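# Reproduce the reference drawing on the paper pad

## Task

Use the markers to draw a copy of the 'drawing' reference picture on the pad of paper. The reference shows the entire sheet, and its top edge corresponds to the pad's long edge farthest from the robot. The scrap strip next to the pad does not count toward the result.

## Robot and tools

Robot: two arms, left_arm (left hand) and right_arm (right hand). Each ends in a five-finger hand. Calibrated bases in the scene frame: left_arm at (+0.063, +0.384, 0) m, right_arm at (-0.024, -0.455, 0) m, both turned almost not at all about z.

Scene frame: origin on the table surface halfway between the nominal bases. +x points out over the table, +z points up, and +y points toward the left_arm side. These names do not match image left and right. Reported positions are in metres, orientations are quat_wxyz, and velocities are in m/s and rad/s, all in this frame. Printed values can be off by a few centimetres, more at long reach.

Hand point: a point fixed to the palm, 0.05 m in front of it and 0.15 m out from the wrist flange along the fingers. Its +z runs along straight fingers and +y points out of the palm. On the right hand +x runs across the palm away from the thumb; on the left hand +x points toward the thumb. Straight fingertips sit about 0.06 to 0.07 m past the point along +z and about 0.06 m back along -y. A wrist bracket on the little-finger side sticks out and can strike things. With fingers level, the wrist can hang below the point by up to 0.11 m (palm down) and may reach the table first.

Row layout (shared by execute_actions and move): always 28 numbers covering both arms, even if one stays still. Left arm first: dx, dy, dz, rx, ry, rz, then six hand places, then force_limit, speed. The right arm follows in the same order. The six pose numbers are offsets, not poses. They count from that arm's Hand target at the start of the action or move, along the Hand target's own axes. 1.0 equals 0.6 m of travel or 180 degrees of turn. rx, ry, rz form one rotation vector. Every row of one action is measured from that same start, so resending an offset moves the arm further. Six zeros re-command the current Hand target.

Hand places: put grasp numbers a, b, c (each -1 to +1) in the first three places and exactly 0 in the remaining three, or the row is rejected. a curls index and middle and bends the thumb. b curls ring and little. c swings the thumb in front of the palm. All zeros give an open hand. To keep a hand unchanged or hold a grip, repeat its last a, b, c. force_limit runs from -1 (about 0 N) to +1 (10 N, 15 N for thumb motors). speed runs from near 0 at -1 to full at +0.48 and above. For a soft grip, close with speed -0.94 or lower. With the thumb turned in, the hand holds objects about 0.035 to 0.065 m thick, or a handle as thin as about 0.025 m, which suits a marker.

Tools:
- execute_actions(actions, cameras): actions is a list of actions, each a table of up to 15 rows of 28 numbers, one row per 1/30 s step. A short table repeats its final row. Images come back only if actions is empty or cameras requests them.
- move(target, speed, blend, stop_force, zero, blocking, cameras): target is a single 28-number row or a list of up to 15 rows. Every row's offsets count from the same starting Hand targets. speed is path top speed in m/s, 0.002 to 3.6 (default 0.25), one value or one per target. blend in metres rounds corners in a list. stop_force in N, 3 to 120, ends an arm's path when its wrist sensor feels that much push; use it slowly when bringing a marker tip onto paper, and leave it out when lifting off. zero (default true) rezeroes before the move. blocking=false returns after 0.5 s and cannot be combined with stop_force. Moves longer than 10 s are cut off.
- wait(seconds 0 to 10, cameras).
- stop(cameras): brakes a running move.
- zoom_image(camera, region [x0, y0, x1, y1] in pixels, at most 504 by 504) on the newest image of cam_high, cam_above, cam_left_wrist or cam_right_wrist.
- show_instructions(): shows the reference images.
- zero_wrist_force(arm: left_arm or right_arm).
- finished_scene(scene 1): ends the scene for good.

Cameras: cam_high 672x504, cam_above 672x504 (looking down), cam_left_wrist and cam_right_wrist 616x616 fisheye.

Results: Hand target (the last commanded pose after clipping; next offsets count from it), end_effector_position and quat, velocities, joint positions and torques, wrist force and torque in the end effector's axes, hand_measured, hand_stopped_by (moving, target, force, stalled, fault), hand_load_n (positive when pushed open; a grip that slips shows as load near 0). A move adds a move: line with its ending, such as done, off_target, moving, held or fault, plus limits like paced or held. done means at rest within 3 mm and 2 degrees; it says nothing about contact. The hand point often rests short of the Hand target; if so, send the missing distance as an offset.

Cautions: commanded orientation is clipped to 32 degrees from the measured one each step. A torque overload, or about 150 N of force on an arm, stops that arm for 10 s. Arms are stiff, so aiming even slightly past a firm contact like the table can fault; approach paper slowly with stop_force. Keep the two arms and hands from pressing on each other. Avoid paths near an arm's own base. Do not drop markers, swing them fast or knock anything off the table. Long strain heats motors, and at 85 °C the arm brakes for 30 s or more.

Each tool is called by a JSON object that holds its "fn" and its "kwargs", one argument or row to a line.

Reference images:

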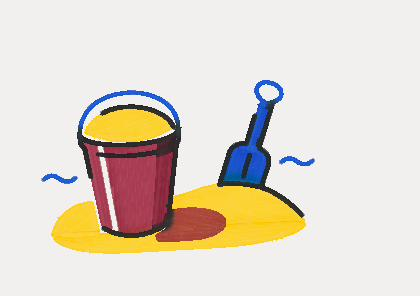

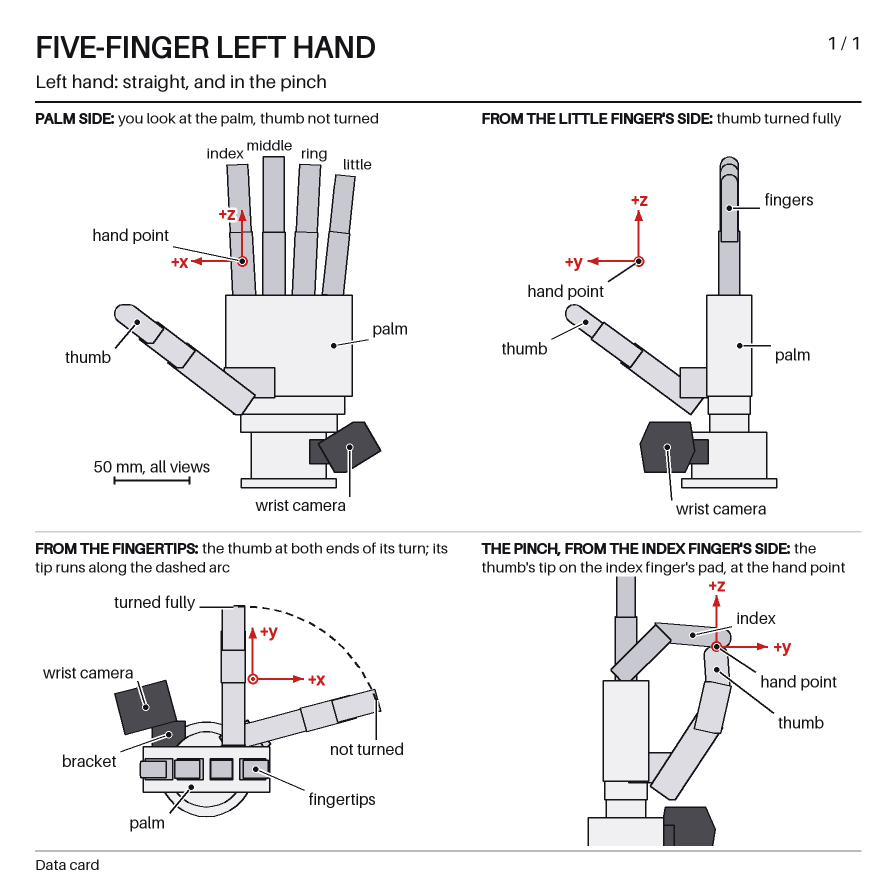

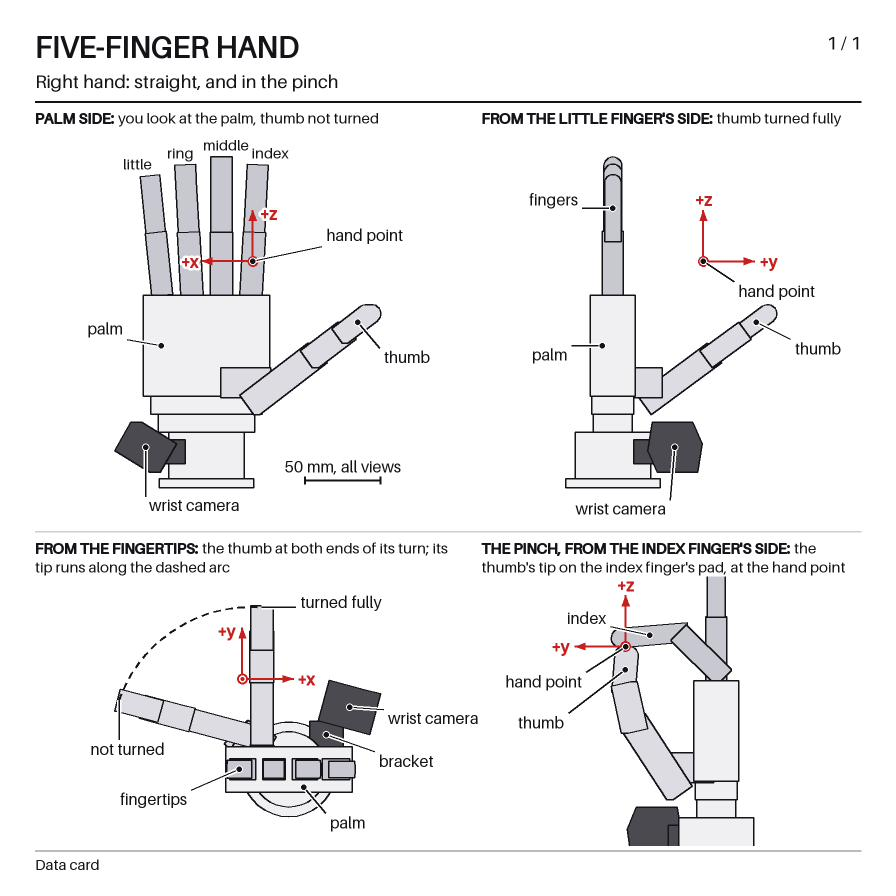

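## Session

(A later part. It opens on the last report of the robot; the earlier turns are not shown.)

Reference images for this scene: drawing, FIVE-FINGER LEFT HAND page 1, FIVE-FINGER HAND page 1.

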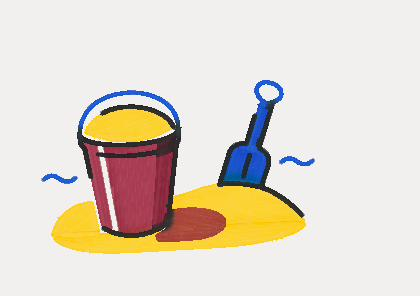

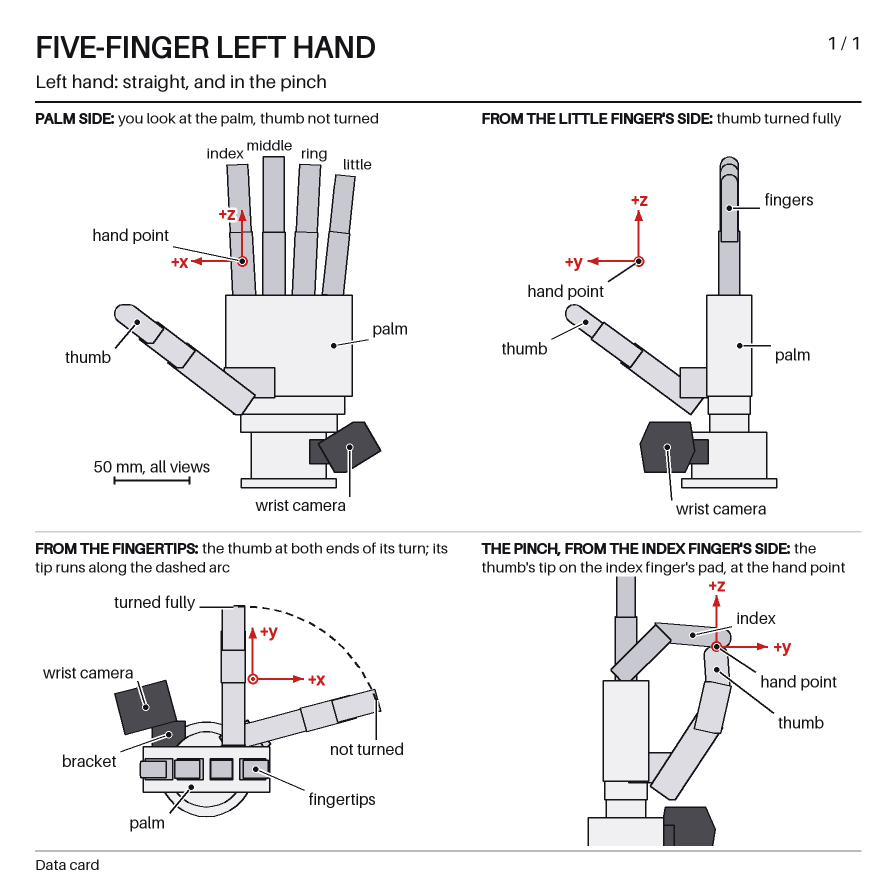

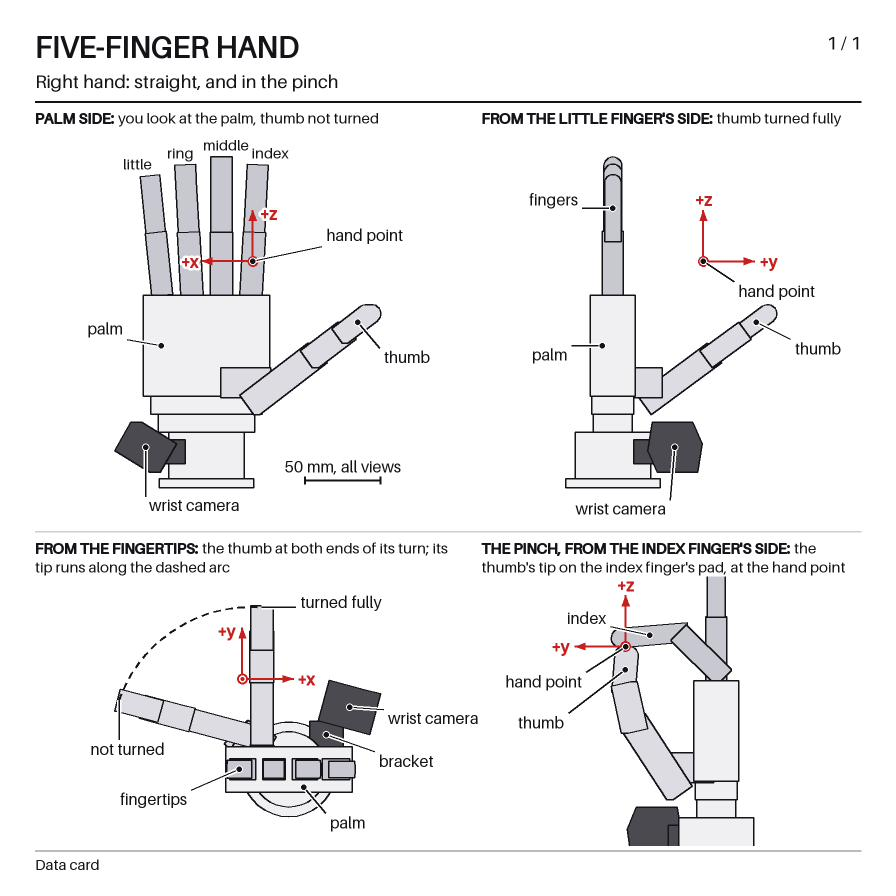

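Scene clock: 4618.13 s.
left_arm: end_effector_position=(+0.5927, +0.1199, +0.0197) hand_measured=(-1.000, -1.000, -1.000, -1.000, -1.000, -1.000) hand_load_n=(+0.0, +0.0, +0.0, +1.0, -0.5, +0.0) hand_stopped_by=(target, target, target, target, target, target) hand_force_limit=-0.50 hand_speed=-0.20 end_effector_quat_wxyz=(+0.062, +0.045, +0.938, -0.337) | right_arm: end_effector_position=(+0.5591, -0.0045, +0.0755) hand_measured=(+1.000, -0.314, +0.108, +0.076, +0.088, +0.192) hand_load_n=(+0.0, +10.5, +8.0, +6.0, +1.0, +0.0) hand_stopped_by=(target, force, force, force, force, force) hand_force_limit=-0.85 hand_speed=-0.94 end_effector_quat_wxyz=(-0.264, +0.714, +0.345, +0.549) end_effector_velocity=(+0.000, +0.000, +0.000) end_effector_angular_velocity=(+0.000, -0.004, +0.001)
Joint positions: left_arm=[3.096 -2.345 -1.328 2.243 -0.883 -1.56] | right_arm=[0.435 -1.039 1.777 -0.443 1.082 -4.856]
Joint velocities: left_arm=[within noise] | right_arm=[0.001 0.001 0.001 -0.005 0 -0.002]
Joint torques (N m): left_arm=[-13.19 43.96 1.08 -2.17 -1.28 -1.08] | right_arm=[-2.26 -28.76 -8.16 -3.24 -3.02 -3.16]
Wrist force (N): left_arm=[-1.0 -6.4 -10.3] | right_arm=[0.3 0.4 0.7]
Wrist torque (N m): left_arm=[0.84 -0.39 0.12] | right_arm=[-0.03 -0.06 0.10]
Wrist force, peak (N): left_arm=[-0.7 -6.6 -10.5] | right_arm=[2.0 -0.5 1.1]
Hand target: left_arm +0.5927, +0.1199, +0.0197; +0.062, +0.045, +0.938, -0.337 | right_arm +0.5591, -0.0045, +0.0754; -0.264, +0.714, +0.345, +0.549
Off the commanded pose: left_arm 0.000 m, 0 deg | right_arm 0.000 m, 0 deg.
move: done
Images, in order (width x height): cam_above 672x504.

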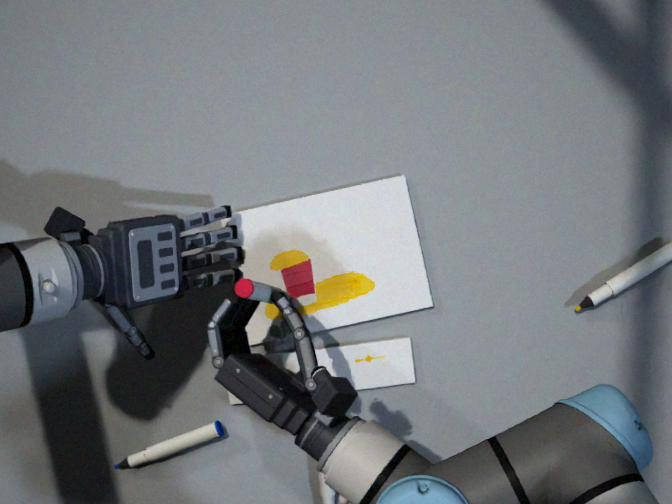

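{"fn": "move", "kwargs": {
  "target": [
    [0,0,0,0,0,0,0,0,0,0,0,0,-0.5,-0.2,-0.004987,0,0.001338,0,0,0,0.8,0.7,1,0,0,0,-0.85,-0.94],
    [0,0,0,0,0,0,0,0,0,0,0,0,-0.5,-0.2,-0.013435,0.034128,-0.030193,0,0,0,0.8,0.7,1,0,0,0,-0.85,-0.94],
    [0,0,0,0,0,0,0,0,0,0,0,0,-0.5,-0.2,-0.00566,-0.002099,-0.001174,0,0,0,0.8,0.7,1,0,0,0,-0.85,-0.94],
    [0,0,0,0,0,0,0,0,0,0,0,0,-0.5,-0.2,-0.014005,0.031604,-0.032319,0,0,0,0.8,0.7,1,0,0,0,-0.85,-0.94],
    [0,0,0,0,0,0,0,0,0,0,0,0,-0.5,-0.2,-0.006333,-0.004198,-0.003687,0,0,0,0.8,0.7,1,0,0,0,-0.85,-0.94],
    [0,0,0,0,0,0,0,0,0,0,0,0,-0.5,-0.2,-0.014511,0.029426,-0.034208,0,0,0,0.8,0.7,1,0,0,0,-0.85,-0.94],
    [0,0,0,0,0,0,0,0,0,0,0,0,-0.5,-0.2,-0.00696,-0.006243,-0.006026,0,0,0,0.8,0.7,1,0,0,0,-0.85,-0.94],
    [0,0,0,0,0,0,0,0,0,0,0,0,-0.5,-0.2,-0.014953,0.027594,-0.035858,0,0,0,0.8,0.7,1,0,0,0,-0.85,-0.94],
    [0,0,0,0,0,0,0,0,0,0,0,0,-0.5,-0.2,-0.007586,-0.008171,-0.008363,0,0,0,0.8,0.7,1,0,0,0,-0.85,-0.94],
    [0,0,0,0,0,0,0,0,0,0,0,0,-0.5,-0.2,-0.014862,0.023813,-0.035517,0,0,0,0.8,0.7,1,0,0,0,-0.85,-0.94],
    [0,0,0,0,0,0,0,0,0,0,0,0,-0.5,-0.2,-0.010419,-0.000053,-0.018934,0,0,0,0.8,0.7,1,0,0,0,-0.85,-0.94],
    [0,0,0,0,0,0,0,0,0,0,0,0,-0.5,-0.2,-0.008146,-0.009517,-0.010454,0,0,0,0.8,0.7,1,0,0,0,-0.85,-0.94],
    [0,0,0,0,0,0,0,0,0,0,0,0,-0.5,-0.2,-0.010922,-0.001878,-0.020812,0,0,0,0.8,0.7,1,0,0,0,-0.85,-0.94],
    [0,0,0,0,0,0,0,0,0,0,0,0,-0.5,-0.2,-0.013682,0.013243,-0.031113,0,0,0,0.8,0.7,1,0,0,0,-0.85,-0.94],
    [0,0,0,0,0,0,0,0,0,0,0,0,-0.5,-0.2,-0.008695,0.013243,-0.032451,0,0,0,0.8,0.7,1,0,0,0,-0.85,-0.94]
  ],
  "blend": [0.0005,0.0005,0.0005,0.0005,0.0005,0.0005,0.0005,0.0005,0.0005,0.0005,0.0005,0.0005,0.0005,0.0005,0],
  "speed": [0.03,0.08,0.08,0.08,0.08,0.08,0.08,0.08,0.08,0.08,0.08,0.08,0.08,0.08,0.05],
  "cameras": []
}}

{"fn": "move", "kwargs": {
  "target": [
    [0,0,0,0,0,0,0,0,0,0,0,0,-0.5,-0.2,0.022073,0.009008,0.082381,0,0,0,0.8,0.7,1,0,0,0,-0.85,-0.94],
    [0,0,0,0,0,0,0,0,0,0,0,0,-0.5,-0.2,0.017086,0.009008,0.083719,0,0,0,0.8,0.7,1,0,0,0,-0.85,-0.94],
    [0,0,0,0,0,0,0,0,0,0,0,0,-0.5,-0.2,0.002639,-0.028314,0.0298,0,0,0,0.8,0.7,1,0,0,0,-0.85,-0.94],
    [0,0,0,0,0,0,0,0,0,0,0,0,-0.5,-0.2,0.002521,-0.027828,0.02936,0,0,0,0.8,0.7,1,0,0,0,-0.85,-0.94],
    [0,0,0,0,0,0,0,0,0,0,0,0,-0.5,-0.2,0.016097,0.013074,0.080029,0,0,0,0.8,0.7,1,0,0,0,-0.85,-0.94],
    [0,0,0,0,0,0,0,0,0,0,0,0,-0.5,-0.2,0.016537,0.010901,0.08167,0,0,0,0.8,0.7,1,0,0,0,-0.85,-0.94],
    [0,0,0,0,0,0,0,0,0,0,0,0,-0.5,-0.2,0.009164,-0.010129,0.054154,0,0,0,0.8,0.7,1,0,0,0,-0.85,-0.94],
    [0,0,0,0,0,0,0,0,0,0,0,0,-0.5,-0.2,0.014151,-0.010129,0.052816,0,0,0,0.8,0.7,1,0,0,0,-0.85,-0.94]
  ],
  "blend": [0,0.0005,0.0005,0.0002,0.0005,0.0005,0.0005,0],
  "speed": [0.15,0.03,0.08,0.05,0.08,0.08,0.08,0.05],
  "cameras": []
}}

{"fn": "move", "kwargs": {
  "target": [0,0,0,0,0,0,0,0,0,0,0,0,-0.5,-0.2,0.0161,0,-0.0043,0,0,0,0.8,0.7,1,0,0,0,-0.85,-0.94],
  "speed": 0.1,
  "cameras": ["cam_above"]
}}

Scene clock: 4712.23 s.
left_arm: end_effector_position=(+0.5927, +0.1199, +0.0197) hand_measured=(-1.000, -1.000, -1.000, -1.000, -1.000, -1.000) hand_load_n=(+0.0, +0.0, +0.0, +1.0, +0.0, +0.0) hand_stopped_by=(target, target, target, target, target, target) hand_force_limit=-0.50 hand_speed=-0.20 end_effector_quat_wxyz=(+0.062, +0.045, +0.938, -0.337) | right_arm: end_effector_position=(+0.5527, -0.0252, +0.0755) hand_measured=(+1.000, -0.314, +0.108, +0.076, +0.088, +0.192) hand_load_n=(-0.5, +10.0, +8.0, +6.0, +1.0, +0.0) hand_stopped_by=(target, force, force, force, force, force) hand_force_limit=-0.85 hand_speed=-0.94 end_effector_quat_wxyz=(-0.264, +0.714, +0.345, +0.549)
Joint positions: left_arm=[3.096 -2.345 -1.328 2.243 -0.883 -1.56] | right_arm=[0.399 -1.07 1.832 -0.46 1.048 -4.868]
Joint torques (N m): left_arm=[-13.76 50.32 1.93 -2.04 -1.25 -1.09] | right_arm=[3.09 -29.06 -20.4 -3.16 2.45 2.71]
Wrist force (N): left_arm=[-0.8 -6.1 -10.0] | right_arm=[0.3 0.4 0.9]
Wrist torque (N m): left_arm=[0.87 -0.40 0.12] | right_arm=[-0.03 -0.06 0.19]
Wrist force, peak (N): left_arm=[-0.8 -6.6 -10.5] | right_arm=[4.1 -0.7 1.2]
Hand target: left_arm +0.5927, +0.1199, +0.0197; +0.062, +0.045, +0.938, -0.337 | right_arm +0.5528, -0.0252, +0.0754; -0.264, +0.714, +0.345, +0.549
Off the commanded pose: left_arm 0.000 m, 0 deg | right_arm 0.000 m, 0 deg.
move: done
No camera images: "cameras" was empty.

Scene clock: 4714.87 s.
left_arm: end_effector_position=(+0.5927, +0.1199, +0.0197) hand_measured=(-1.000, -1.000, -1.000, -1.000, -1.000, -1.000) hand_load_n=(-0.5, +0.0, +0.5, +1.0, +0.0, +0.0) hand_stopped_by=(target, target, target, target, target, target) hand_force_limit=-0.50 hand_speed=-0.20 end_effector_quat_wxyz=(+0.062, +0.045, +0.938, -0.337) | right_arm: end_effector_position=(+0.5684, +0.0043, +0.0755) hand_measured=(+1.000, -0.314, +0.108, +0.076, +0.088, +0.192) hand_load_n=(-0.5, +10.0, +8.0, +6.0, +0.5, +0.0) hand_stopped_by=(target, force, force, force, force, force) hand_force_limit=-0.85 hand_speed=-0.94 end_effector_quat_wxyz=(-0.264, +0.714, +0.345, +0.549)
Joint positions: left_arm=[3.096 -2.345 -1.328 2.243 -0.883 -1.56] | right_arm=[0.445 -1.016 1.736 -0.426 1.091 -4.853]
Joint torques (N m): left_arm=[-13.24 52.93 1.54 -2.02 -1.14 -1.12] | right_arm=[-7.1 -32.07 -16.54 -2.92 -1.68 1.08]
Wrist force (N): left_arm=[-0.9 -6.3 -10.3] | right_arm=[0.2 0.5 0.5]
Wrist torque (N m): left_arm=[0.85 -0.41 0.12] | right_arm=[0.00 -0.05 0.07]
Wrist force, peak (N): left_arm=[-0.6 -6.4 -10.6] | right_arm=[3.8 1.6 1.2]
Hand target: left_arm +0.5927, +0.1199, +0.0197; +0.062, +0.045, +0.938, -0.337 | right_arm +0.5684, +0.0042, +0.0755; -0.264, +0.714, +0.345, +0.549
Off the commanded pose: left_arm 0.000 m, 0 deg | right_arm 0.000 m, 0 deg.
move: done; blend cut to 0.0002 m at target 3
No camera images: "cameras" was empty.

Scene clock: 4715.57 s.
left_arm: end_effector_position=(+0.5927, +0.1199, +0.0197) hand_measured=(-1.000, -1.000, -1.000, -1.000, -1.000, -1.000) hand_load_n=(+0.0, +0.0, +0.0, +1.0, +0.0, +0.0) hand_stopped_by=(target, target, target, target, target, target) hand_force_limit=-0.50 hand_speed=-0.20 end_effector_quat_wxyz=(+0.062, +0.045, +0.938, -0.337) | right_arm: end_effector_position=(+0.5684, +0.0042, +0.0856) hand_measured=(+1.000, -0.314, +0.108, +0.076, +0.088, +0.192) hand_load_n=(-0.5, +10.0, +8.0, +6.0, +1.0, +0.0) hand_stopped_by=(target, force, force, force, force, force) hand_force_limit=-0.85 hand_speed=-0.94 end_effector_quat_wxyz=(-0.264, +0.714, +0.345, +0.549)
Joint positions: left_arm=[3.096 -2.345 -1.328 2.243 -0.883 -1.56] | right_arm=[0.444 -1.031 1.73 -0.404 1.091 -4.853]
Joint torques (N m): left_arm=[-13.33 53.01 1.7 -2.03 -1.28 -1.09] | right_arm=[-7.62 -33.15 -20.11 -2.16 -2.95 -2.02]
Wrist force (N): left_arm=[-0.6 -6.6 -10.2] | right_arm=[0.3 0.5 0.9]
Wrist torque (N m): left_arm=[0.80 -0.45 0.14] | right_arm=[-0.03 -0.10 0.08]
Wrist force, peak (N): left_arm=[-0.8 -6.3 -10.6] | right_arm=[0.7 0.3 0.9]
Hand target: left_arm +0.5927, +0.1199, +0.0197; +0.062, +0.045, +0.938, -0.337 | right_arm +0.5684, +0.0042, +0.0855; -0.264, +0.714, +0.345, +0.549
Off the commanded pose: left_arm 0.000 m, 0 deg | right_arm 0.000 m, 0 deg.
move: done
Images, in order (width x height): cam_above 672x504.

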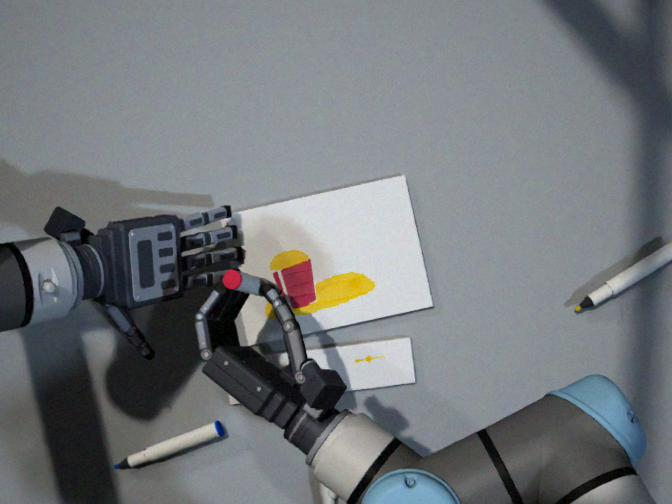

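{"fn": "zoom_image", "kwargs": {
  "camera": "cam_above",
  "region": [245, 235, 345, 325]
}}

Scaled by 5.040.

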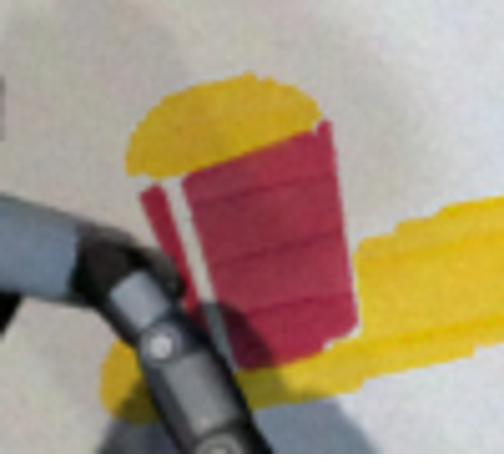

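{"fn": "move", "kwargs": {
  "target": [0,0,0,0,0,0,0,0,0,0,0,0,-0.5,-0.2,-0.0323,0.04637,-0.0562,0,0,0,0.8,0.7,1,0,0,0,-0.85,-0.94],
  "speed": 0.15,
  "cameras": []
}}

{"fn": "move", "kwargs": {
  "target": [
    [0,0,0,0,0,0,0,0,0,0,0,0,-0.5,-0.2,-0.004987,0,0.001338,0,0,0,0.8,0.7,1,0,0,0,-0.85,-0.94],
    [0,0,0,0,0,0,0,0,0,0,0,0,-0.5,-0.2,-0.007691,0.010754,-0.008755,0,0,0,0.8,0.7,1,0,0,0,-0.85,-0.94],
    [0,0,0,0,0,0,0,0,0,0,0,0,-0.5,-0.2,-0.003471,-0.010493,0.006997,0,0,0,0.8,0.7,1,0,0,0,-0.85,-0.94],
    [0,0,0,0,0,0,0,0,0,0,0,0,-0.5,-0.2,-0.010275,0.01566,-0.018399,0,0,0,0.8,0.7,1,0,0,0,-0.85,-0.94],
    [0,0,0,0,0,0,0,0,0,0,0,0,-0.5,-0.2,-0.003578,-0.014309,0.006596,0,0,0,0.8,0.7,1,0,0,0,-0.85,-0.94],
    [0,0,0,0,0,0,0,0,0,0,0,0,-0.5,-0.2,-0.011347,0.0152,-0.022399,0,0,0,0.8,0.7,1,0,0,0,-0.85,-0.94],
    [0,0,0,0,0,0,0,0,0,0,0,0,-0.5,-0.2,-0.003912,-0.017804,0.005351,0,0,0,0.8,0.7,1,0,0,0,-0.85,-0.94],
    [0,0,0,0,0,0,0,0,0,0,0,0,-0.5,-0.2,-0.012094,0.013405,-0.025186,0,0,0,0.8,0.7,1,0,0,0,-0.85,-0.94],
    [0,0,0,0,0,0,0,0,0,0,0,0,-0.5,-0.2,-0.004216,-0.02142,0.004216,0,0,0,0.8,0.7,1,0,0,0,-0.85,-0.94],
    [0,0,0,0,0,0,0,0,0,0,0,0,-0.5,-0.2,-0.012531,0.010335,-0.026817,0,0,0,0.8,0.7,1,0,0,0,-0.85,-0.94],
    [0,0,0,0,0,0,0,0,0,0,0,0,-0.5,-0.2,-0.004549,-0.024915,0.002971,0,0,0,0.8,0.7,1,0,0,0,-0.85,-0.94],
    [0,0,0,0,0,0,0,0,0,0,0,0,-0.5,-0.2,-0.012864,0.00684,-0.028062,0,0,0,0.8,0.7,1,0,0,0,-0.85,-0.94],
    [0,0,0,0,0,0,0,0,0,0,0,0,-0.5,-0.2,-0.004854,-0.028531,0.001836,0,0,0,0.8,0.7,1,0,0,0,-0.85,-0.94],
    [0,0,0,0,0,0,0,0,0,0,0,0,-0.5,-0.2,-0.012829,0.001828,-0.02793,0,0,0,0.8,0.7,1,0,0,0,-0.85,-0.94],
    [0,0,0,0,0,0,0,0,0,0,0,0,-0.5,-0.2,-0.007842,0.001828,-0.029268,0,0,0,0.8,0.7,1,0,0,0,-0.85,-0.94]
  ],
  "blend": [0.0005,0.0005,0.0005,0.0005,0.0005,0.0005,0.0005,0.0005,0.0005,0.0005,0.0005,0.0005,0.0005,0.0005,0],
  "speed": [0.03,0.08,0.08,0.08,0.08,0.08,0.08,0.08,0.08,0.08,0.08,0.08,0.08,0.08,0.05],
  "cameras": []
}}

{"fn": "move", "kwargs": {
  "target": [
    [0,0,0,0,0,0,0,0,0,0,0,0,-0.5,-0.2,-0.004987,0,0.001338,0,0,0,0.8,0.7,1,0,0,0,-0.85,-0.94],
    [0,0,0,0,0,0,0,0,0,0,0,0,-0.5,-0.2,0.00267,-0.033915,0.029914,0,0,0,0.8,0.7,1,0,0,0,-0.85,-0.94],
    [0,0,0,0,0,0,0,0,0,0,0,0,-0.5,-0.2,-0.004435,-0.007136,0.003398,0,0,0,0.8,0.7,1,0,0,0,-0.85,-0.94],
    [0,0,0,0,0,0,0,0,0,0,0,0,-0.5,-0.2,0.002368,-0.037295,0.028787,0,0,0,0.8,0.7,1,0,0,0,-0.85,-0.94],
    [0,0,0,0,0,0,0,0,0,0,0,0,-0.5,-0.2,-0.00244,-0.018748,0.010845,0,0,0,0.8,0.7,1,0,0,0,-0.85,-0.94],
    [0,0,0,0,0,0,0,0,0,0,0,0,-0.5,-0.2,0.002547,-0.018748,0.009507,0,0,0,0.8,0.7,1,0,0,0,-0.85,-0.94]
  ],
  "blend": [0.0005,0.0005,0.0005,0.0005,0.0005,0],
  "speed": [0.03,0.08,0.08,0.08,0.08,0.05],
  "cameras": ["cam_above"]
}}

Scene clock: 4789.27 s.
left_arm: end_effector_position=(+0.5927, +0.1199, +0.0197) hand_measured=(-1.000, -1.000, -1.000, -1.000, -1.000, -1.000) hand_load_n=(+0.0, +0.0, +0.0, +1.0, +0.0, +0.0) hand_stopped_by=(target, target, target, target, target, target) hand_force_limit=-0.50 hand_speed=-0.20 end_effector_quat_wxyz=(+0.062, +0.045, +0.938, -0.337) | right_arm: end_effector_position=(+0.5668, -0.0425, +0.0755) hand_measured=(+1.000, -0.314, +0.108, +0.076, +0.088, +0.192) hand_load_n=(-0.5, +10.5, +8.5, +6.0, +1.0, +0.0) hand_stopped_by=(target, force, force, force, force, force) hand_force_limit=-0.85 hand_speed=-0.94 end_effector_quat_wxyz=(-0.264, +0.714, +0.345, +0.549)
Joint positions: left_arm=[3.096 -2.345 -1.328 2.243 -0.883 -1.56] | right_arm=[0.353 -1.065 1.825 -0.45 1.004 -4.884]
Joint torques (N m): left_arm=[-13.05 52.2 1.44 -1.84 -1.05 -1] | right_arm=[1.61 -28.84 -23.7 1.82 2.39 2.86]
Wrist force (N): left_arm=[-0.7 -6.3 -10.0] | right_arm=[0.3 0.6 1.1]
Wrist torque (N m): left_arm=[0.83 -0.41 0.14] | right_arm=[0.00 -0.10 0.21]
Wrist force, peak (N): left_arm=[-0.7 -6.4 -10.7] | right_arm=[0.8 0.5 1.3]
Hand target: left_arm +0.5927, +0.1199, +0.0197; +0.062, +0.045, +0.938, -0.337 | right_arm +0.5668, -0.0425, +0.0754; -0.264, +0.714, +0.345, +0.549
Off the commanded pose: left_arm 0.000 m, 0 deg | right_arm 0.000 m, 0 deg.
move: done
No camera images: "cameras" was empty.

Scene clock: 4794.00 s.
left_arm: end_effector_position=(+0.5927, +0.1199, +0.0197) hand_measured=(-1.000, -1.000, -1.000, -1.000, -1.000, -1.000) hand_load_n=(+0.0, +0.0, +0.0, +1.0, +0.0, +0.0) hand_stopped_by=(target, target, target, target, target, target) hand_force_limit=-0.50 hand_speed=-0.20 end_effector_quat_wxyz=(+0.062, +0.045, +0.938, -0.337) | right_arm: end_effector_position=(+0.5563, -0.0574, +0.0755) hand_measured=(+1.000, -0.314, +0.108, +0.076, +0.088, +0.192) hand_load_n=(-0.5, +10.5, +8.0, +6.0, +1.0, +0.0) hand_stopped_by=(target, force, force, force, force, force) hand_force_limit=-0.85 hand_speed=-0.94 end_effector_quat_wxyz=(-0.264, +0.714, +0.345, +0.549)
Joint positions: left_arm=[3.096 -2.345 -1.328 2.243 -0.883 -1.56] | right_arm=[0.329 -1.095 1.876 -0.466 0.98 -4.893]
Joint torques (N m): left_arm=[-13.37 53.8 2.72 -1.71 -1.19 -1.11] | right_arm=[3.81 -27.78 -21.49 -2.97 2.51 2.57]
Wrist force (N): left_arm=[-0.7 -6.3 -10.3] | right_arm=[0.3 0.7 1.2]
Wrist torque (N m): left_arm=[0.85 -0.42 0.13] | right_arm=[0.01 -0.09 0.21]
Wrist force, peak (N): left_arm=[-0.9 -6.5 -10.6] | right_arm=[3.5 -0.6 1.0]
Hand target: left_arm +0.5927, +0.1199, +0.0197; +0.062, +0.045, +0.938, -0.337 | right_arm +0.5563, -0.0574, +0.0754; -0.264, +0.714, +0.345, +0.549
Off the commanded pose: left_arm 0.000 m, 0 deg | right_arm 0.000 m, 0 deg.
move: done
No camera images: "cameras" was empty.

Scene clock: 4795.70 s.
left_arm: end_effector_position=(+0.5927, +0.1199, +0.0197) hand_measured=(-1.000, -1.000, -1.000, -1.000, -1.000, -1.000) hand_load_n=(+0.0, -0.5, +0.0, +1.0, +0.0, +0.0) hand_stopped_by=(target, target, target, target, target, target) hand_force_limit=-0.50 hand_speed=-0.20 end_effector_quat_wxyz=(+0.062, +0.045, +0.938, -0.337) | right_arm: end_effector_position=(+0.5512, -0.0458, +0.0755) hand_measured=(+1.000, -0.314, +0.108, +0.076, +0.088, +0.192) hand_load_n=(-0.5, +10.5, +8.0, +6.0, +1.0, +0.0) hand_stopped_by=(target, force, force, force, force, force) hand_force_limit=-0.85 hand_speed=-0.94 end_effector_quat_wxyz=(-0.264, +0.714, +0.345, +0.549)
Joint positions: left_arm=[3.096 -2.345 -1.328 2.243 -0.883 -1.56] | right_arm=[0.357 -1.093 1.871 -0.469 1.008 -4.883]
Joint torques (N m): left_arm=[-13.66 52.72 2.45 -1.65 -1.14 -1.07] | right_arm=[2.96 -28.9 -19.98 -3.06 2.4 2.71]
Wrist force (N): left_arm=[-0.7 -6.1 -10.2] | right_arm=[0.3 0.6 0.9]
Wrist torque (N m): left_arm=[0.87 -0.42 0.13] | right_arm=[0.02 -0.08 0.21]
Wrist force, peak (N): left_arm=[-0.6 -6.6 -10.4] | right_arm=[2.1 0.3 1.1]
Hand target: left_arm +0.5927, +0.1199, +0.0197; +0.062, +0.045, +0.938, -0.337 | right_arm +0.5512, -0.0458, +0.0754; -0.264, +0.714, +0.345, +0.549
Off the commanded pose: left_arm 0.000 m, 0 deg | right_arm 0.000 m, 0 deg.
move: done
Images, in order (width x height): cam_above 672x504.

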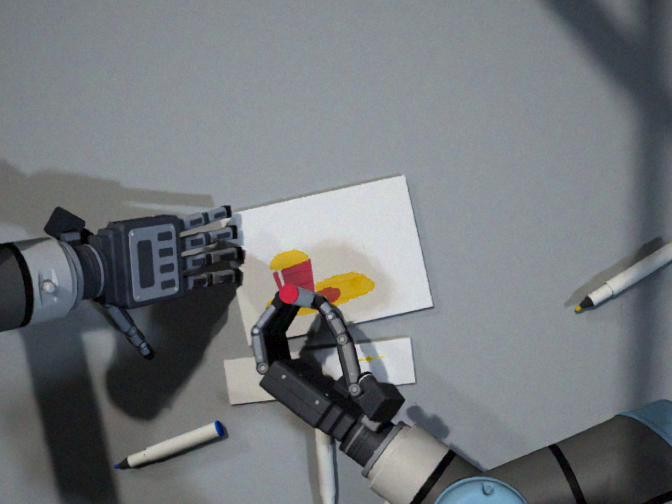

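{"fn": "move", "kwargs": {
  "target": [
    [0,0,0,0,0,0,0,0,0,0,0,0,-0.5,-0.2,0.07244,0,-0.01941,0,0,0,0.8,0.7,1,0,0,0,-0.85,-0.94],
    [0,0,0,0,0,0,0,0,0,0,0,0,-0.5,-0.2,0.0918,0.276,-0.1371,-0.1374,0.0233,0.5326,0.8,0.7,1,0,0,0,-0.85,-0.94],
    [0,0,0,0,0,0,0,0,0,0,0,0,-0.5,-0.2,-0.1089,0.4945,-0.1456,-0.1374,0.0233,0.5326,0.8,0.7,1,0,0,0,-0.85,-0.94]
  ],
  "blend": [0.02,0.03,0],
  "speed": [0.15,0.3,0.2],
  "cameras": []
}}

{"fn": "move", "kwargs": {
  "target": [0,0,0,0,0,0,0,0,0,0,0,0,-0.5,-0.2,0,0.0294,0.0156,0,0,0,0.8,0.7,1,0,0,0,-0.85,-0.94],
  "speed": 0.008,
  "stop_force": 3,
  "cameras": ["cam_above","cam_right_wrist"]
}}

Scene clock: 4845.17 s.
left_arm: end_effector_position=(+0.5927, +0.1199, +0.0197) hand_measured=(-1.000, -1.000, -1.000, -1.000, -1.000, -1.000) hand_load_n=(+0.0, +0.0, +0.0, +1.0, +0.0, +0.0) hand_stopped_by=(target, target, target, target, target, target) hand_force_limit=-0.50 hand_speed=-0.20 end_effector_quat_wxyz=(+0.062, +0.045, +0.938, -0.337) | right_arm: end_effector_position=(+0.7204, -0.3098, +0.0353) hand_measured=(+1.000, -0.314, +0.108, +0.076, +0.088, +0.192) hand_load_n=(-0.5, +10.0, +8.0, +6.0, +1.0, +0.0) hand_stopped_by=(target, force, force, force, force, force) hand_force_limit=-0.85 hand_speed=-0.94 end_effector_quat_wxyz=(-0.451, +0.749, -0.415, +0.250)
Joint positions: left_arm=[3.096 -2.345 -1.328 2.243 -0.883 -1.56] | right_arm=[-0.153 -0.808 1.295 0.141 0.919 -3.558]
Joint torques (N m): left_arm=[-13 53.21 2.84 -1.51 -1.1 -1.07] | right_arm=[1.35 -44.54 -15.21 1.31 2.29 2.84]
Wrist force (N): left_arm=[-0.6 -6.3 -10.3] | right_arm=[-0.5 0.6 -0.3]
Wrist torque (N m): left_arm=[0.85 -0.43 0.14] | right_arm=[0.06 0.12 0.02]
Wrist force, peak (N): left_arm=[-0.8 -6.7 -10.5] | right_arm=[0.7 1.8 0.3]
Hand target: left_arm +0.5927, +0.1199, +0.0197; +0.062, +0.045, +0.938, -0.337 | right_arm +0.7204, -0.3098, +0.0352; -0.451, +0.749, -0.415, +0.250
Off the commanded pose: left_arm 0.000 m, 0 deg | right_arm 0.000 m, 0 deg.
move: done
No camera images: "cameras" was empty.

Scene clock: 4848.03 s.
left_arm: end_effector_position=(+0.5927, +0.1199, +0.0197) hand_measured=(-1.000, -1.000, -1.000, -1.000, -1.000, -1.000) hand_load_n=(+0.0, +0.0, +0.0, +1.0, +0.0, +0.0) hand_stopped_by=(target, target, target, target, target, target) hand_force_limit=-0.50 hand_speed=-0.20 end_effector_quat_wxyz=(+0.062, +0.045, +0.938, -0.337) | right_arm: end_effector_position=(+0.7204, -0.3098, +0.0209) hand_measured=(+1.000, -0.314, +0.108, +0.076, +0.088, +0.192) hand_load_n=(+0.0, +10.0, +8.5, +6.0, +1.0, +0.0) hand_stopped_by=(target, force, force, force, force, force) hand_force_limit=-0.85 hand_speed=-0.94 end_effector_quat_wxyz=(-0.451, +0.749, -0.415, +0.250)
Joint positions: left_arm=[3.096 -2.345 -1.328 2.243 -0.883 -1.56] | right_arm=[-0.153 -0.791 1.305 0.114 0.919 -3.558]
Joint torques (N m): left_arm=[-12.96 54.31 2.76 -1.63 -0.96 -1.17] | right_arm=[-7.69 -56.13 -25.04 3.05 2.34 2.65]
Wrist force (N): left_arm=[-0.7 -6.8 -10.2] | right_arm=[-0.9 -3.0 -0.7]
Wrist torque (N m): left_arm=[0.77 -0.44 0.15] | right_arm=[0.01 0.18 -0.22]
Wrist force, peak (N): left_arm=[-0.8 -6.4 -10.5] | right_arm=[-2.8 -7.2 -2.9]
Hand target: left_arm +0.5927, +0.1199, +0.0197; +0.062, +0.045, +0.938, -0.337 | right_arm +0.7204, -0.3098, +0.0209; -0.451, +0.749, -0.415, +0.250 (not the last commanded pose)
Off the commanded pose: left_arm 0.000 m, 0 deg | right_arm 0.006 m, 0 deg.
move: contact (right_arm)
camera_calibration:
cam_right_wrist: T_world_to_cam=[[-0.22228, -0.503967, -0.834631, 0.0103183], [-0.925369, 0.378649, 0.0178104, 0.778666], [0.307056, 0.776301, -0.550521, 0.1444], [0, 0, 0, 1]] pos_world=[0.678508, -0.401738, 0.0742388]
Images, in order (width x height): cam_above 672x504, cam_right_wrist 616x616.

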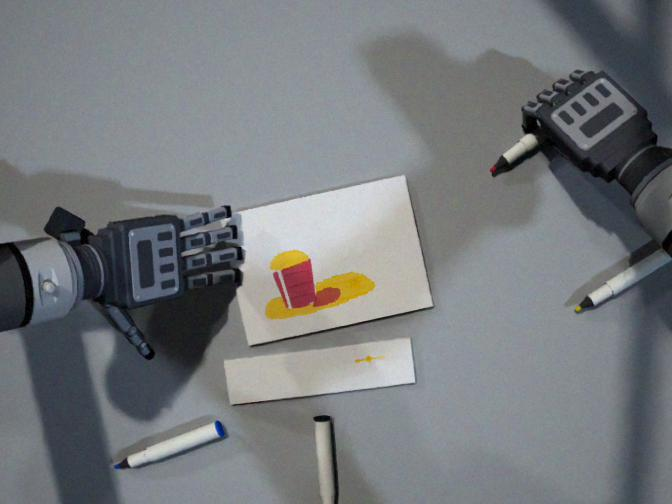

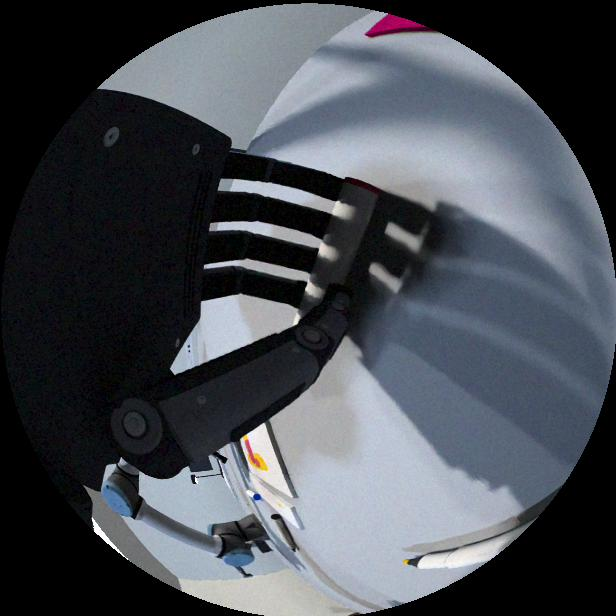

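{"fn": "move", "kwargs": {
  "target": [
    [0,0,0,0,0,0,0,0,0,0,0,0,-0.5,-0.2,0,0,0,0,0,0,0.6,0.5,1,0,0,0,-0.6,-0.8],
    [0,0,0,0,0,0,0,0,0,0,0,0,-0.5,-0.2,0,0,0,0,0,0,0.54,0.45,1,0,0,0,-0.6,-0.8],
    [0,0,0,0,0,0,0,0,0,0,0,0,-0.5,-0.2,0,-0.0074,-0.0039,0,0,0,0.48,0.38,1,0,0,0,-0.6,-0.8],
    [0,0,0,0,0,0,0,0,0,0,0,0,-0.5,-0.2,0,-0.1177,-0.0625,0,0,0,0.48,0.38,1,0,0,0,-0.6,-0.8],
    [0,0,0,0,0,0,0,0,0,0,0,0,-0.5,-0.2,-0.4647,-0.0917,-0.3215,0,0.037,0.0197,0.48,0.38,1,0,0,0,-0.6,-0.8],
    [0,0,0,0,0,0,0,0,0,0,0,0,-0.5,-0.2,-0.9082,-0.0688,-0.1517,0,0.0741,0.0393,0.48,0.38,1,0,0,0,-0.6,-0.8]
  ],
  "blend": [0,0,0,0.02,0.05,0],
  "speed": [0.02,0.02,0.02,0.15,0.3,0.25],
  "cameras": ["cam_above","cam_right_wrist"]
}}

Scene clock: 4902.40 s.
left_arm: end_effector_position=(+0.5927, +0.1199, +0.0197) hand_measured=(-1.000, -1.000, -1.000, -1.000, -1.000, -1.000) hand_load_n=(+0.0, +0.0, +0.0, +1.0, -0.5, +0.0) hand_stopped_by=(target, target, target, target, target, target) hand_force_limit=-0.50 hand_speed=-0.20 end_effector_quat_wxyz=(+0.062, +0.045, +0.938, -0.337) | right_arm: end_effector_position=(+0.3794, +0.1196, +0.0994) hand_measured=(+1.000, -0.404, -0.116, -0.096, -0.206, -0.288) hand_load_n=(+0.0, +0.0, +0.0, +0.0, +0.0, +0.0) hand_stopped_by=(target, target, target, target, target, target) hand_force_limit=-0.60 hand_speed=-0.80 end_effector_quat_wxyz=(-0.415, +0.688, -0.510, +0.307)
Joint positions: left_arm=[3.096 -2.345 -1.328 2.243 -0.883 -1.56] | right_arm=[0.93 -1.019 1.47 0.116 2.085 -2.839]
Joint torques (N m): left_arm=[-13.74 52.79 3.04 -1.36 -0.94 -1.14] | right_arm=[10.01 -33.94 -26.31 -1.54 0.57 -1.54]
Wrist force (N): left_arm=[-0.8 -6.5 -10.1] | right_arm=[-0.7 0.6 0.0]
Wrist torque (N m): left_arm=[0.81 -0.41 0.13] | right_arm=[0.03 0.11 0.09]
Wrist force, peak (N): left_arm=[-1.0 -6.5 -10.5] | right_arm=[-1.0 -4.8 -2.8]
Hand target: left_arm +0.5927, +0.1199, +0.0197; +0.062, +0.045, +0.938, -0.337 | right_arm +0.3793, +0.1196, +0.0994; -0.415, +0.688, -0.510, +0.307
Off the commanded pose: left_arm 0.000 m, 0 deg | right_arm 0.000 m, 0 deg.
move: done
camera_calibration:
cam_right_wrist: T_world_to_cam=[[-0.345768, -0.428301, -0.834867, 0.254159], [-0.794842, 0.606548, 0.0180215, 0.222283], [0.498668, 0.669819, -0.550157, -0.100963], [0, 0, 0, 1]] pos_world=[0.314907, 0.0416583, 0.152638]
Images, in order (width x height): cam_above 672x504, cam_right_wrist 616x616.

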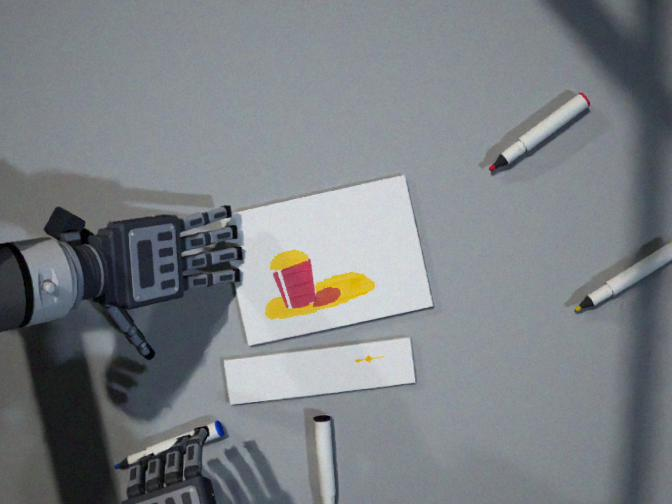

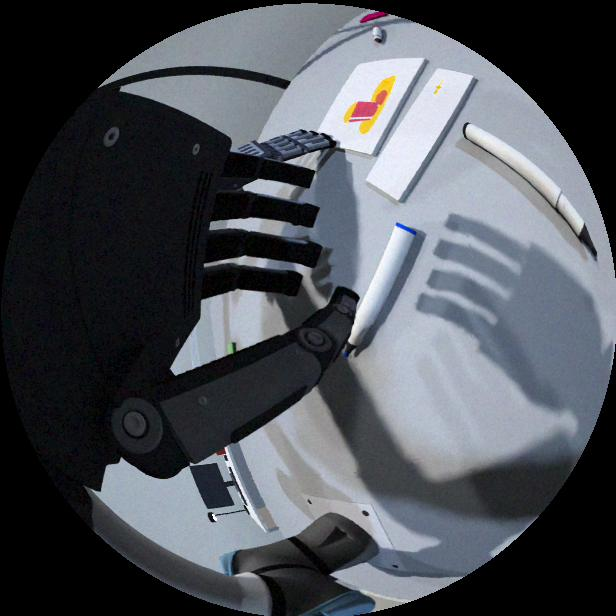

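{"fn": "move", "kwargs": {
  "target": [0,0,0,0,0,0,0,0,0,0,0,0,-0.5,-0.2,-0.0145,0.0635,0.0735,0,0,0,0.45,0.35,1,0,0,0,-0.6,-0.8],
  "speed": 0.08,
  "cameras": ["cam_above","cam_right_wrist"]
}}

Scene clock: 4938.77 s.
left_arm: end_effector_position=(+0.5927, +0.1199, +0.0197) hand_measured=(-1.000, -1.000, -1.000, -1.000, -1.000, -1.000) hand_load_n=(+0.0, +0.0, +0.0, +1.0, +0.0, +0.0) hand_stopped_by=(target, target, target, target, target, target) hand_force_limit=-0.50 hand_speed=-0.20 end_effector_quat_wxyz=(+0.062, +0.045, +0.938, -0.337) | right_arm: end_effector_position=(+0.3972, +0.1342, +0.0452) hand_measured=(+1.000, -0.418, -0.170, -0.162, -0.268, -0.346) hand_load_n=(+0.0, +0.5, +0.0, +0.0, +0.0, +0.0) hand_stopped_by=(target, target, target, target, target, target) hand_force_limit=-0.60 hand_speed=-0.80 end_effector_quat_wxyz=(-0.415, +0.688, -0.510, +0.307) end_effector_velocity=(-0.001, -0.001, +0.001) end_effector_angular_velocity=(-0.002, +0.001, +0.000)
Joint positions: left_arm=[3.096 -2.345 -1.328 2.243 -0.883 -1.56] | right_arm=[0.922 -0.914 1.448 0.029 2.078 -2.844]
Joint velocities: left_arm=[within noise] | right_arm=[0.001 -0.003 0.001 0.005 0 0]
Joint torques (N m): left_arm=[-13.67 52.5 3.92 -1.31 -0.73 -1.07] | right_arm=[2.39 -54.1 -12.77 2.68 -0.78 -2.03]
Wrist force (N): left_arm=[-0.9 -6.5 -10.2] | right_arm=[-0.7 1.0 0.0]
Wrist torque (N m): left_arm=[0.83 -0.40 0.12] | right_arm=[0.08 0.11 0.07]
Wrist force, peak (N): left_arm=[-0.5 -6.6 -10.6] | right_arm=[-1.0 1.8 0.6]
Hand target: left_arm +0.5927, +0.1199, +0.0197; +0.062, +0.045, +0.938, -0.337 | right_arm +0.3971, +0.1341, +0.0451; -0.415, +0.688, -0.510, +0.307
Off the commanded pose: left_arm 0.000 m, 0 deg | right_arm 0.000 m, 0 deg.
move: done
camera_calibration:
cam_right_wrist: T_world_to_cam=[[-0.345628, -0.428114, -0.83502, 0.22131], [-0.794795, 0.606612, 0.017969, 0.228617], [0.49884, 0.669881, -0.549925, -0.149572], [0, 0, 0, 1]] pos_world=[0.332808, 0.0562595, 0.0984375]
Images, in order (width x height): cam_above 672x504, cam_right_wrist 616x616.

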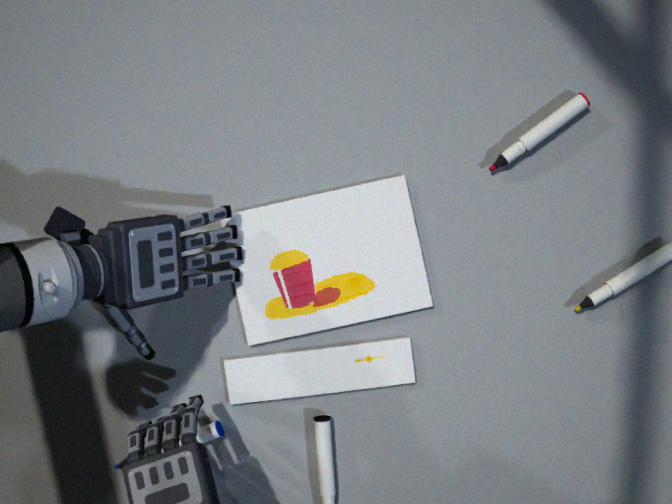

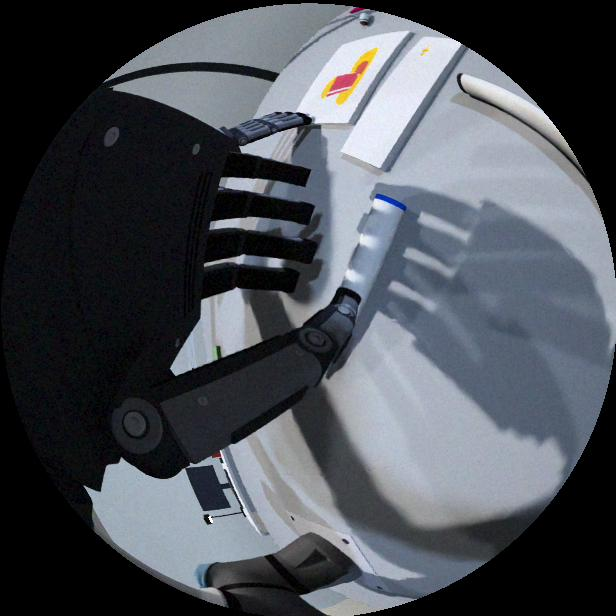

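{"fn": "move", "kwargs": {
  "target": [0,0,0,0,0,0,0,0,0,0,0,0,-0.5,-0.2,-0.0083,0.0467,0.0187,0,0,0,0.45,0.35,1,0,0,0,-0.6,-0.8],
  "speed": 0.008,
  "stop_force": 3,
  "cameras": ["cam_right_wrist"]
}}

Scene clock: 4971.57 s.
left_arm: end_effector_position=(+0.5927, +0.1199, +0.0197) hand_measured=(-1.000, -1.000, -1.000, -1.000, -1.000, -1.000) hand_load_n=(+0.0, +0.0, +0.0, +1.0, +0.0, +0.0) hand_stopped_by=(target, target, target, target, target, target) hand_force_limit=-0.50 hand_speed=-0.20 end_effector_quat_wxyz=(+0.062, +0.045, +0.938, -0.337) | right_arm: end_effector_position=(+0.3935, +0.1372, +0.0208) hand_measured=(+1.000, -0.418, -0.170, -0.162, -0.268, -0.346) hand_load_n=(+0.0, +0.0, +0.0, +0.0, +0.0, +0.0) hand_stopped_by=(target, target, target, target, target, target) hand_force_limit=-0.60 hand_speed=-0.80 end_effector_quat_wxyz=(-0.415, +0.688, -0.510, +0.307)
Joint positions: left_arm=[3.096 -2.345 -1.328 2.243 -0.883 -1.56] | right_arm=[0.93 -0.881 1.462 -0.014 2.086 -2.839]
Joint torques (N m): left_arm=[-13.23 52.53 4.61 -1.16 -0.71 -0.94] | right_arm=[-7.07 -53 -22.35 2.73 -2.64 -1.94]
Wrist force (N): left_arm=[-0.6 -6.3 -10.1] | right_arm=[-0.4 -2.0 -2.1]
Wrist torque (N m): left_arm=[0.85 -0.44 0.14] | right_arm=[0.18 0.20 -0.10]
Wrist force, peak (N): left_arm=[-0.7 -6.4 -10.6] | right_arm=[0.6 -6.2 -4.8]
Hand target: left_arm +0.5927, +0.1199, +0.0197; +0.062, +0.045, +0.938, -0.337 | right_arm +0.3935, +0.1372, +0.0208; -0.415, +0.688, -0.510, +0.307 (not the last commanded pose)
Off the commanded pose: left_arm 0.000 m, 0 deg | right_arm 0.006 m, 0 deg.
move: contact (right_arm)
camera_calibration:
cam_right_wrist: T_world_to_cam=[[-0.34575, -0.428278, -0.834886, 0.201024], [-0.794803, 0.606601, 0.0179775, 0.224237], [0.498744, 0.669785, -0.550129, -0.163167], [0, 0, 0, 1]] pos_world=[0.329107, 0.0593584, 0.074038]
Images, in order (width x height): cam_right_wrist 616x616.

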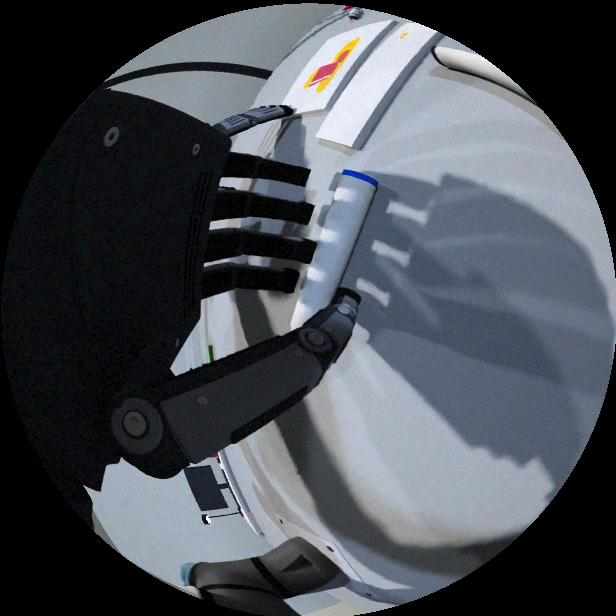

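{"fn": "move", "kwargs": {
  "target": [
    [0,0,0,0,0,0,0,0,0,0,0,0,-0.5,-0.2,0,-0.0044,-0.0023,0,0,0,0.45,0.35,1,0,0,0,-0.6,-0.8],
    [0,0,0,0,0,0,0,0,0,0,0,0,-0.5,-0.2,0,-0.0044,-0.0023,0,0,0,0.56,0.35,1,0,0,0,-0.6,-0.9],
    [0,0,0,0,0,0,0,0,0,0,0,0,-0.5,-0.2,0,0,0,0,0,0,0.66,0.35,1,0,0,0,-0.2,-0.94]
  ],
  "speed": [0.01,0.01,0.01],
  "cameras": []
}}

{"fn": "move", "kwargs": {
  "target": [
    [0,0,0,0,0,0,0,0,0,0,0,0,-0.5,-0.2,0,0,0,0,0,0,0.72,0.35,1,0,0,0,0.4,-0.94],
    [0,0,0,0,0,0,0,0,0,0,0,0,-0.5,-0.2,0,0,0,0,0,0,0.8,0.7,1,0,0,0,-0.85,-0.94]
  ],
  "cameras": ["cam_right_wrist"]
}}

Scene clock: 4988.00 s.
left_arm: end_effector_position=(+0.5927, +0.1199, +0.0197) hand_measured=(-1.000, -1.000, -1.000, -1.000, -1.000, -1.000) hand_load_n=(+0.0, +0.0, +0.0, +1.0, +0.0, +0.0) hand_stopped_by=(target, target, target, target, target, target) hand_force_limit=-0.50 hand_speed=-0.20 end_effector_quat_wxyz=(+0.062, +0.045, +0.938, -0.337) | right_arm: end_effector_position=(+0.3935, +0.1372, +0.0208) hand_measured=(+1.000, -0.318, +0.094, +0.072, -0.236, -0.366) hand_load_n=(-0.5, +6.5, +4.0, +6.0, +0.0, +0.0) hand_stopped_by=(target, force, force, force, target, target) hand_force_limit=-0.20 hand_speed=-0.94 end_effector_quat_wxyz=(-0.415, +0.688, -0.510, +0.307)
Joint positions: left_arm=[3.096 -2.345 -1.328 2.243 -0.883 -1.56] | right_arm=[0.93 -0.881 1.462 -0.014 2.086 -2.839]
Joint torques (N m): left_arm=[-13.7 52.62 5.1 -0.99 -0.61 -1.07] | right_arm=[-3.65 -52.52 -16.9 1.87 -1.78 -1.33]
Wrist force (N): left_arm=[-0.6 -6.4 -10.1] | right_arm=[-0.8 0.9 -0.2]
Wrist torque (N m): left_arm=[0.84 -0.45 0.14] | right_arm=[0.08 0.14 -0.05]
Wrist force, peak (N): left_arm=[-0.8 -7.0 -10.4] | right_arm=[-0.5 -2.3 -2.6]
Hand target: left_arm +0.5927, +0.1199, +0.0197; +0.062, +0.045, +0.938, -0.337 | right_arm +0.3935, +0.1372, +0.0208; -0.415, +0.688, -0.510, +0.307
Off the commanded pose: left_arm 0.000 m, 0 deg | right_arm 0.000 m, 0 deg.
move: done
No camera images: "cameras" was empty.

Scene clock: 4992.13 s.
left_arm: end_effector_position=(+0.5927, +0.1199, +0.0197) hand_measured=(-1.000, -1.000, -1.000, -1.000, -1.000, -1.000) hand_load_n=(+0.0, +0.0, +0.0, +1.0, +0.0, +0.0) hand_stopped_by=(target, target, target, target, target, target) hand_force_limit=-0.50 hand_speed=-0.20 end_effector_quat_wxyz=(+0.062, +0.045, +0.938, -0.337) | right_arm: end_effector_position=(+0.3935, +0.1372, +0.0208) hand_measured=(+1.000, -0.314, +0.108, +0.076, +0.088, +0.198) hand_load_n=(-0.5, +10.5, +8.5, +5.5, +0.0, +1.0) hand_stopped_by=(target, force, force, force, force, force) hand_force_limit=-0.85 hand_speed=-0.94 end_effector_quat_wxyz=(-0.415, +0.688, -0.510, +0.307)
Joint positions: left_arm=[3.096 -2.345 -1.328 2.243 -0.883 -1.56] | right_arm=[0.93 -0.881 1.462 -0.014 2.086 -2.839]
Joint torques (N m): left_arm=[-13.29 52.79 4.45 -1.04 -0.73 -1.07] | right_arm=[7.36 -55.61 -21.25 1.81 -0.5 1.26]
Wrist force (N): left_arm=[-0.6 -6.4 -9.8] | right_arm=[-0.7 0.4 -0.2]
Wrist torque (N m): left_arm=[0.81 -0.44 0.14] | right_arm=[0.10 0.13 -0.08]
Wrist force, peak (N): left_arm=[-0.9 -6.4 -10.6] | right_arm=[-0.7 1.3 -0.3]
Hand target: left_arm +0.5927, +0.1199, +0.0197; +0.062, +0.045, +0.938, -0.337 | right_arm +0.3935, +0.1372, +0.0208; -0.415, +0.688, -0.510, +0.307
Off the commanded pose: left_arm 0.000 m, 0 deg | right_arm 0.000 m, 0 deg.
move: done
camera_calibration:
cam_right_wrist: T_world_to_cam=[[-0.34575, -0.428278, -0.834886, 0.201024], [-0.794803, 0.606601, 0.0179775, 0.224237], [0.498744, 0.669785, -0.550129, -0.163167], [0, 0, 0, 1]] pos_world=[0.329107, 0.0593584, 0.074038]
Images, in order (width x height): cam_right_wrist 616x616.

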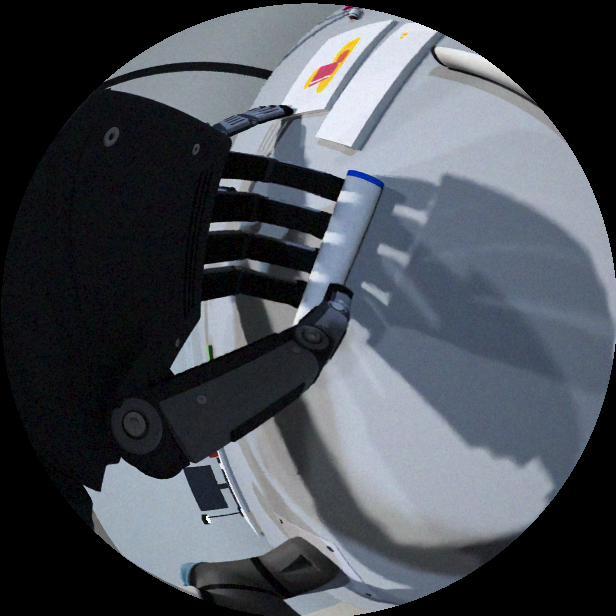

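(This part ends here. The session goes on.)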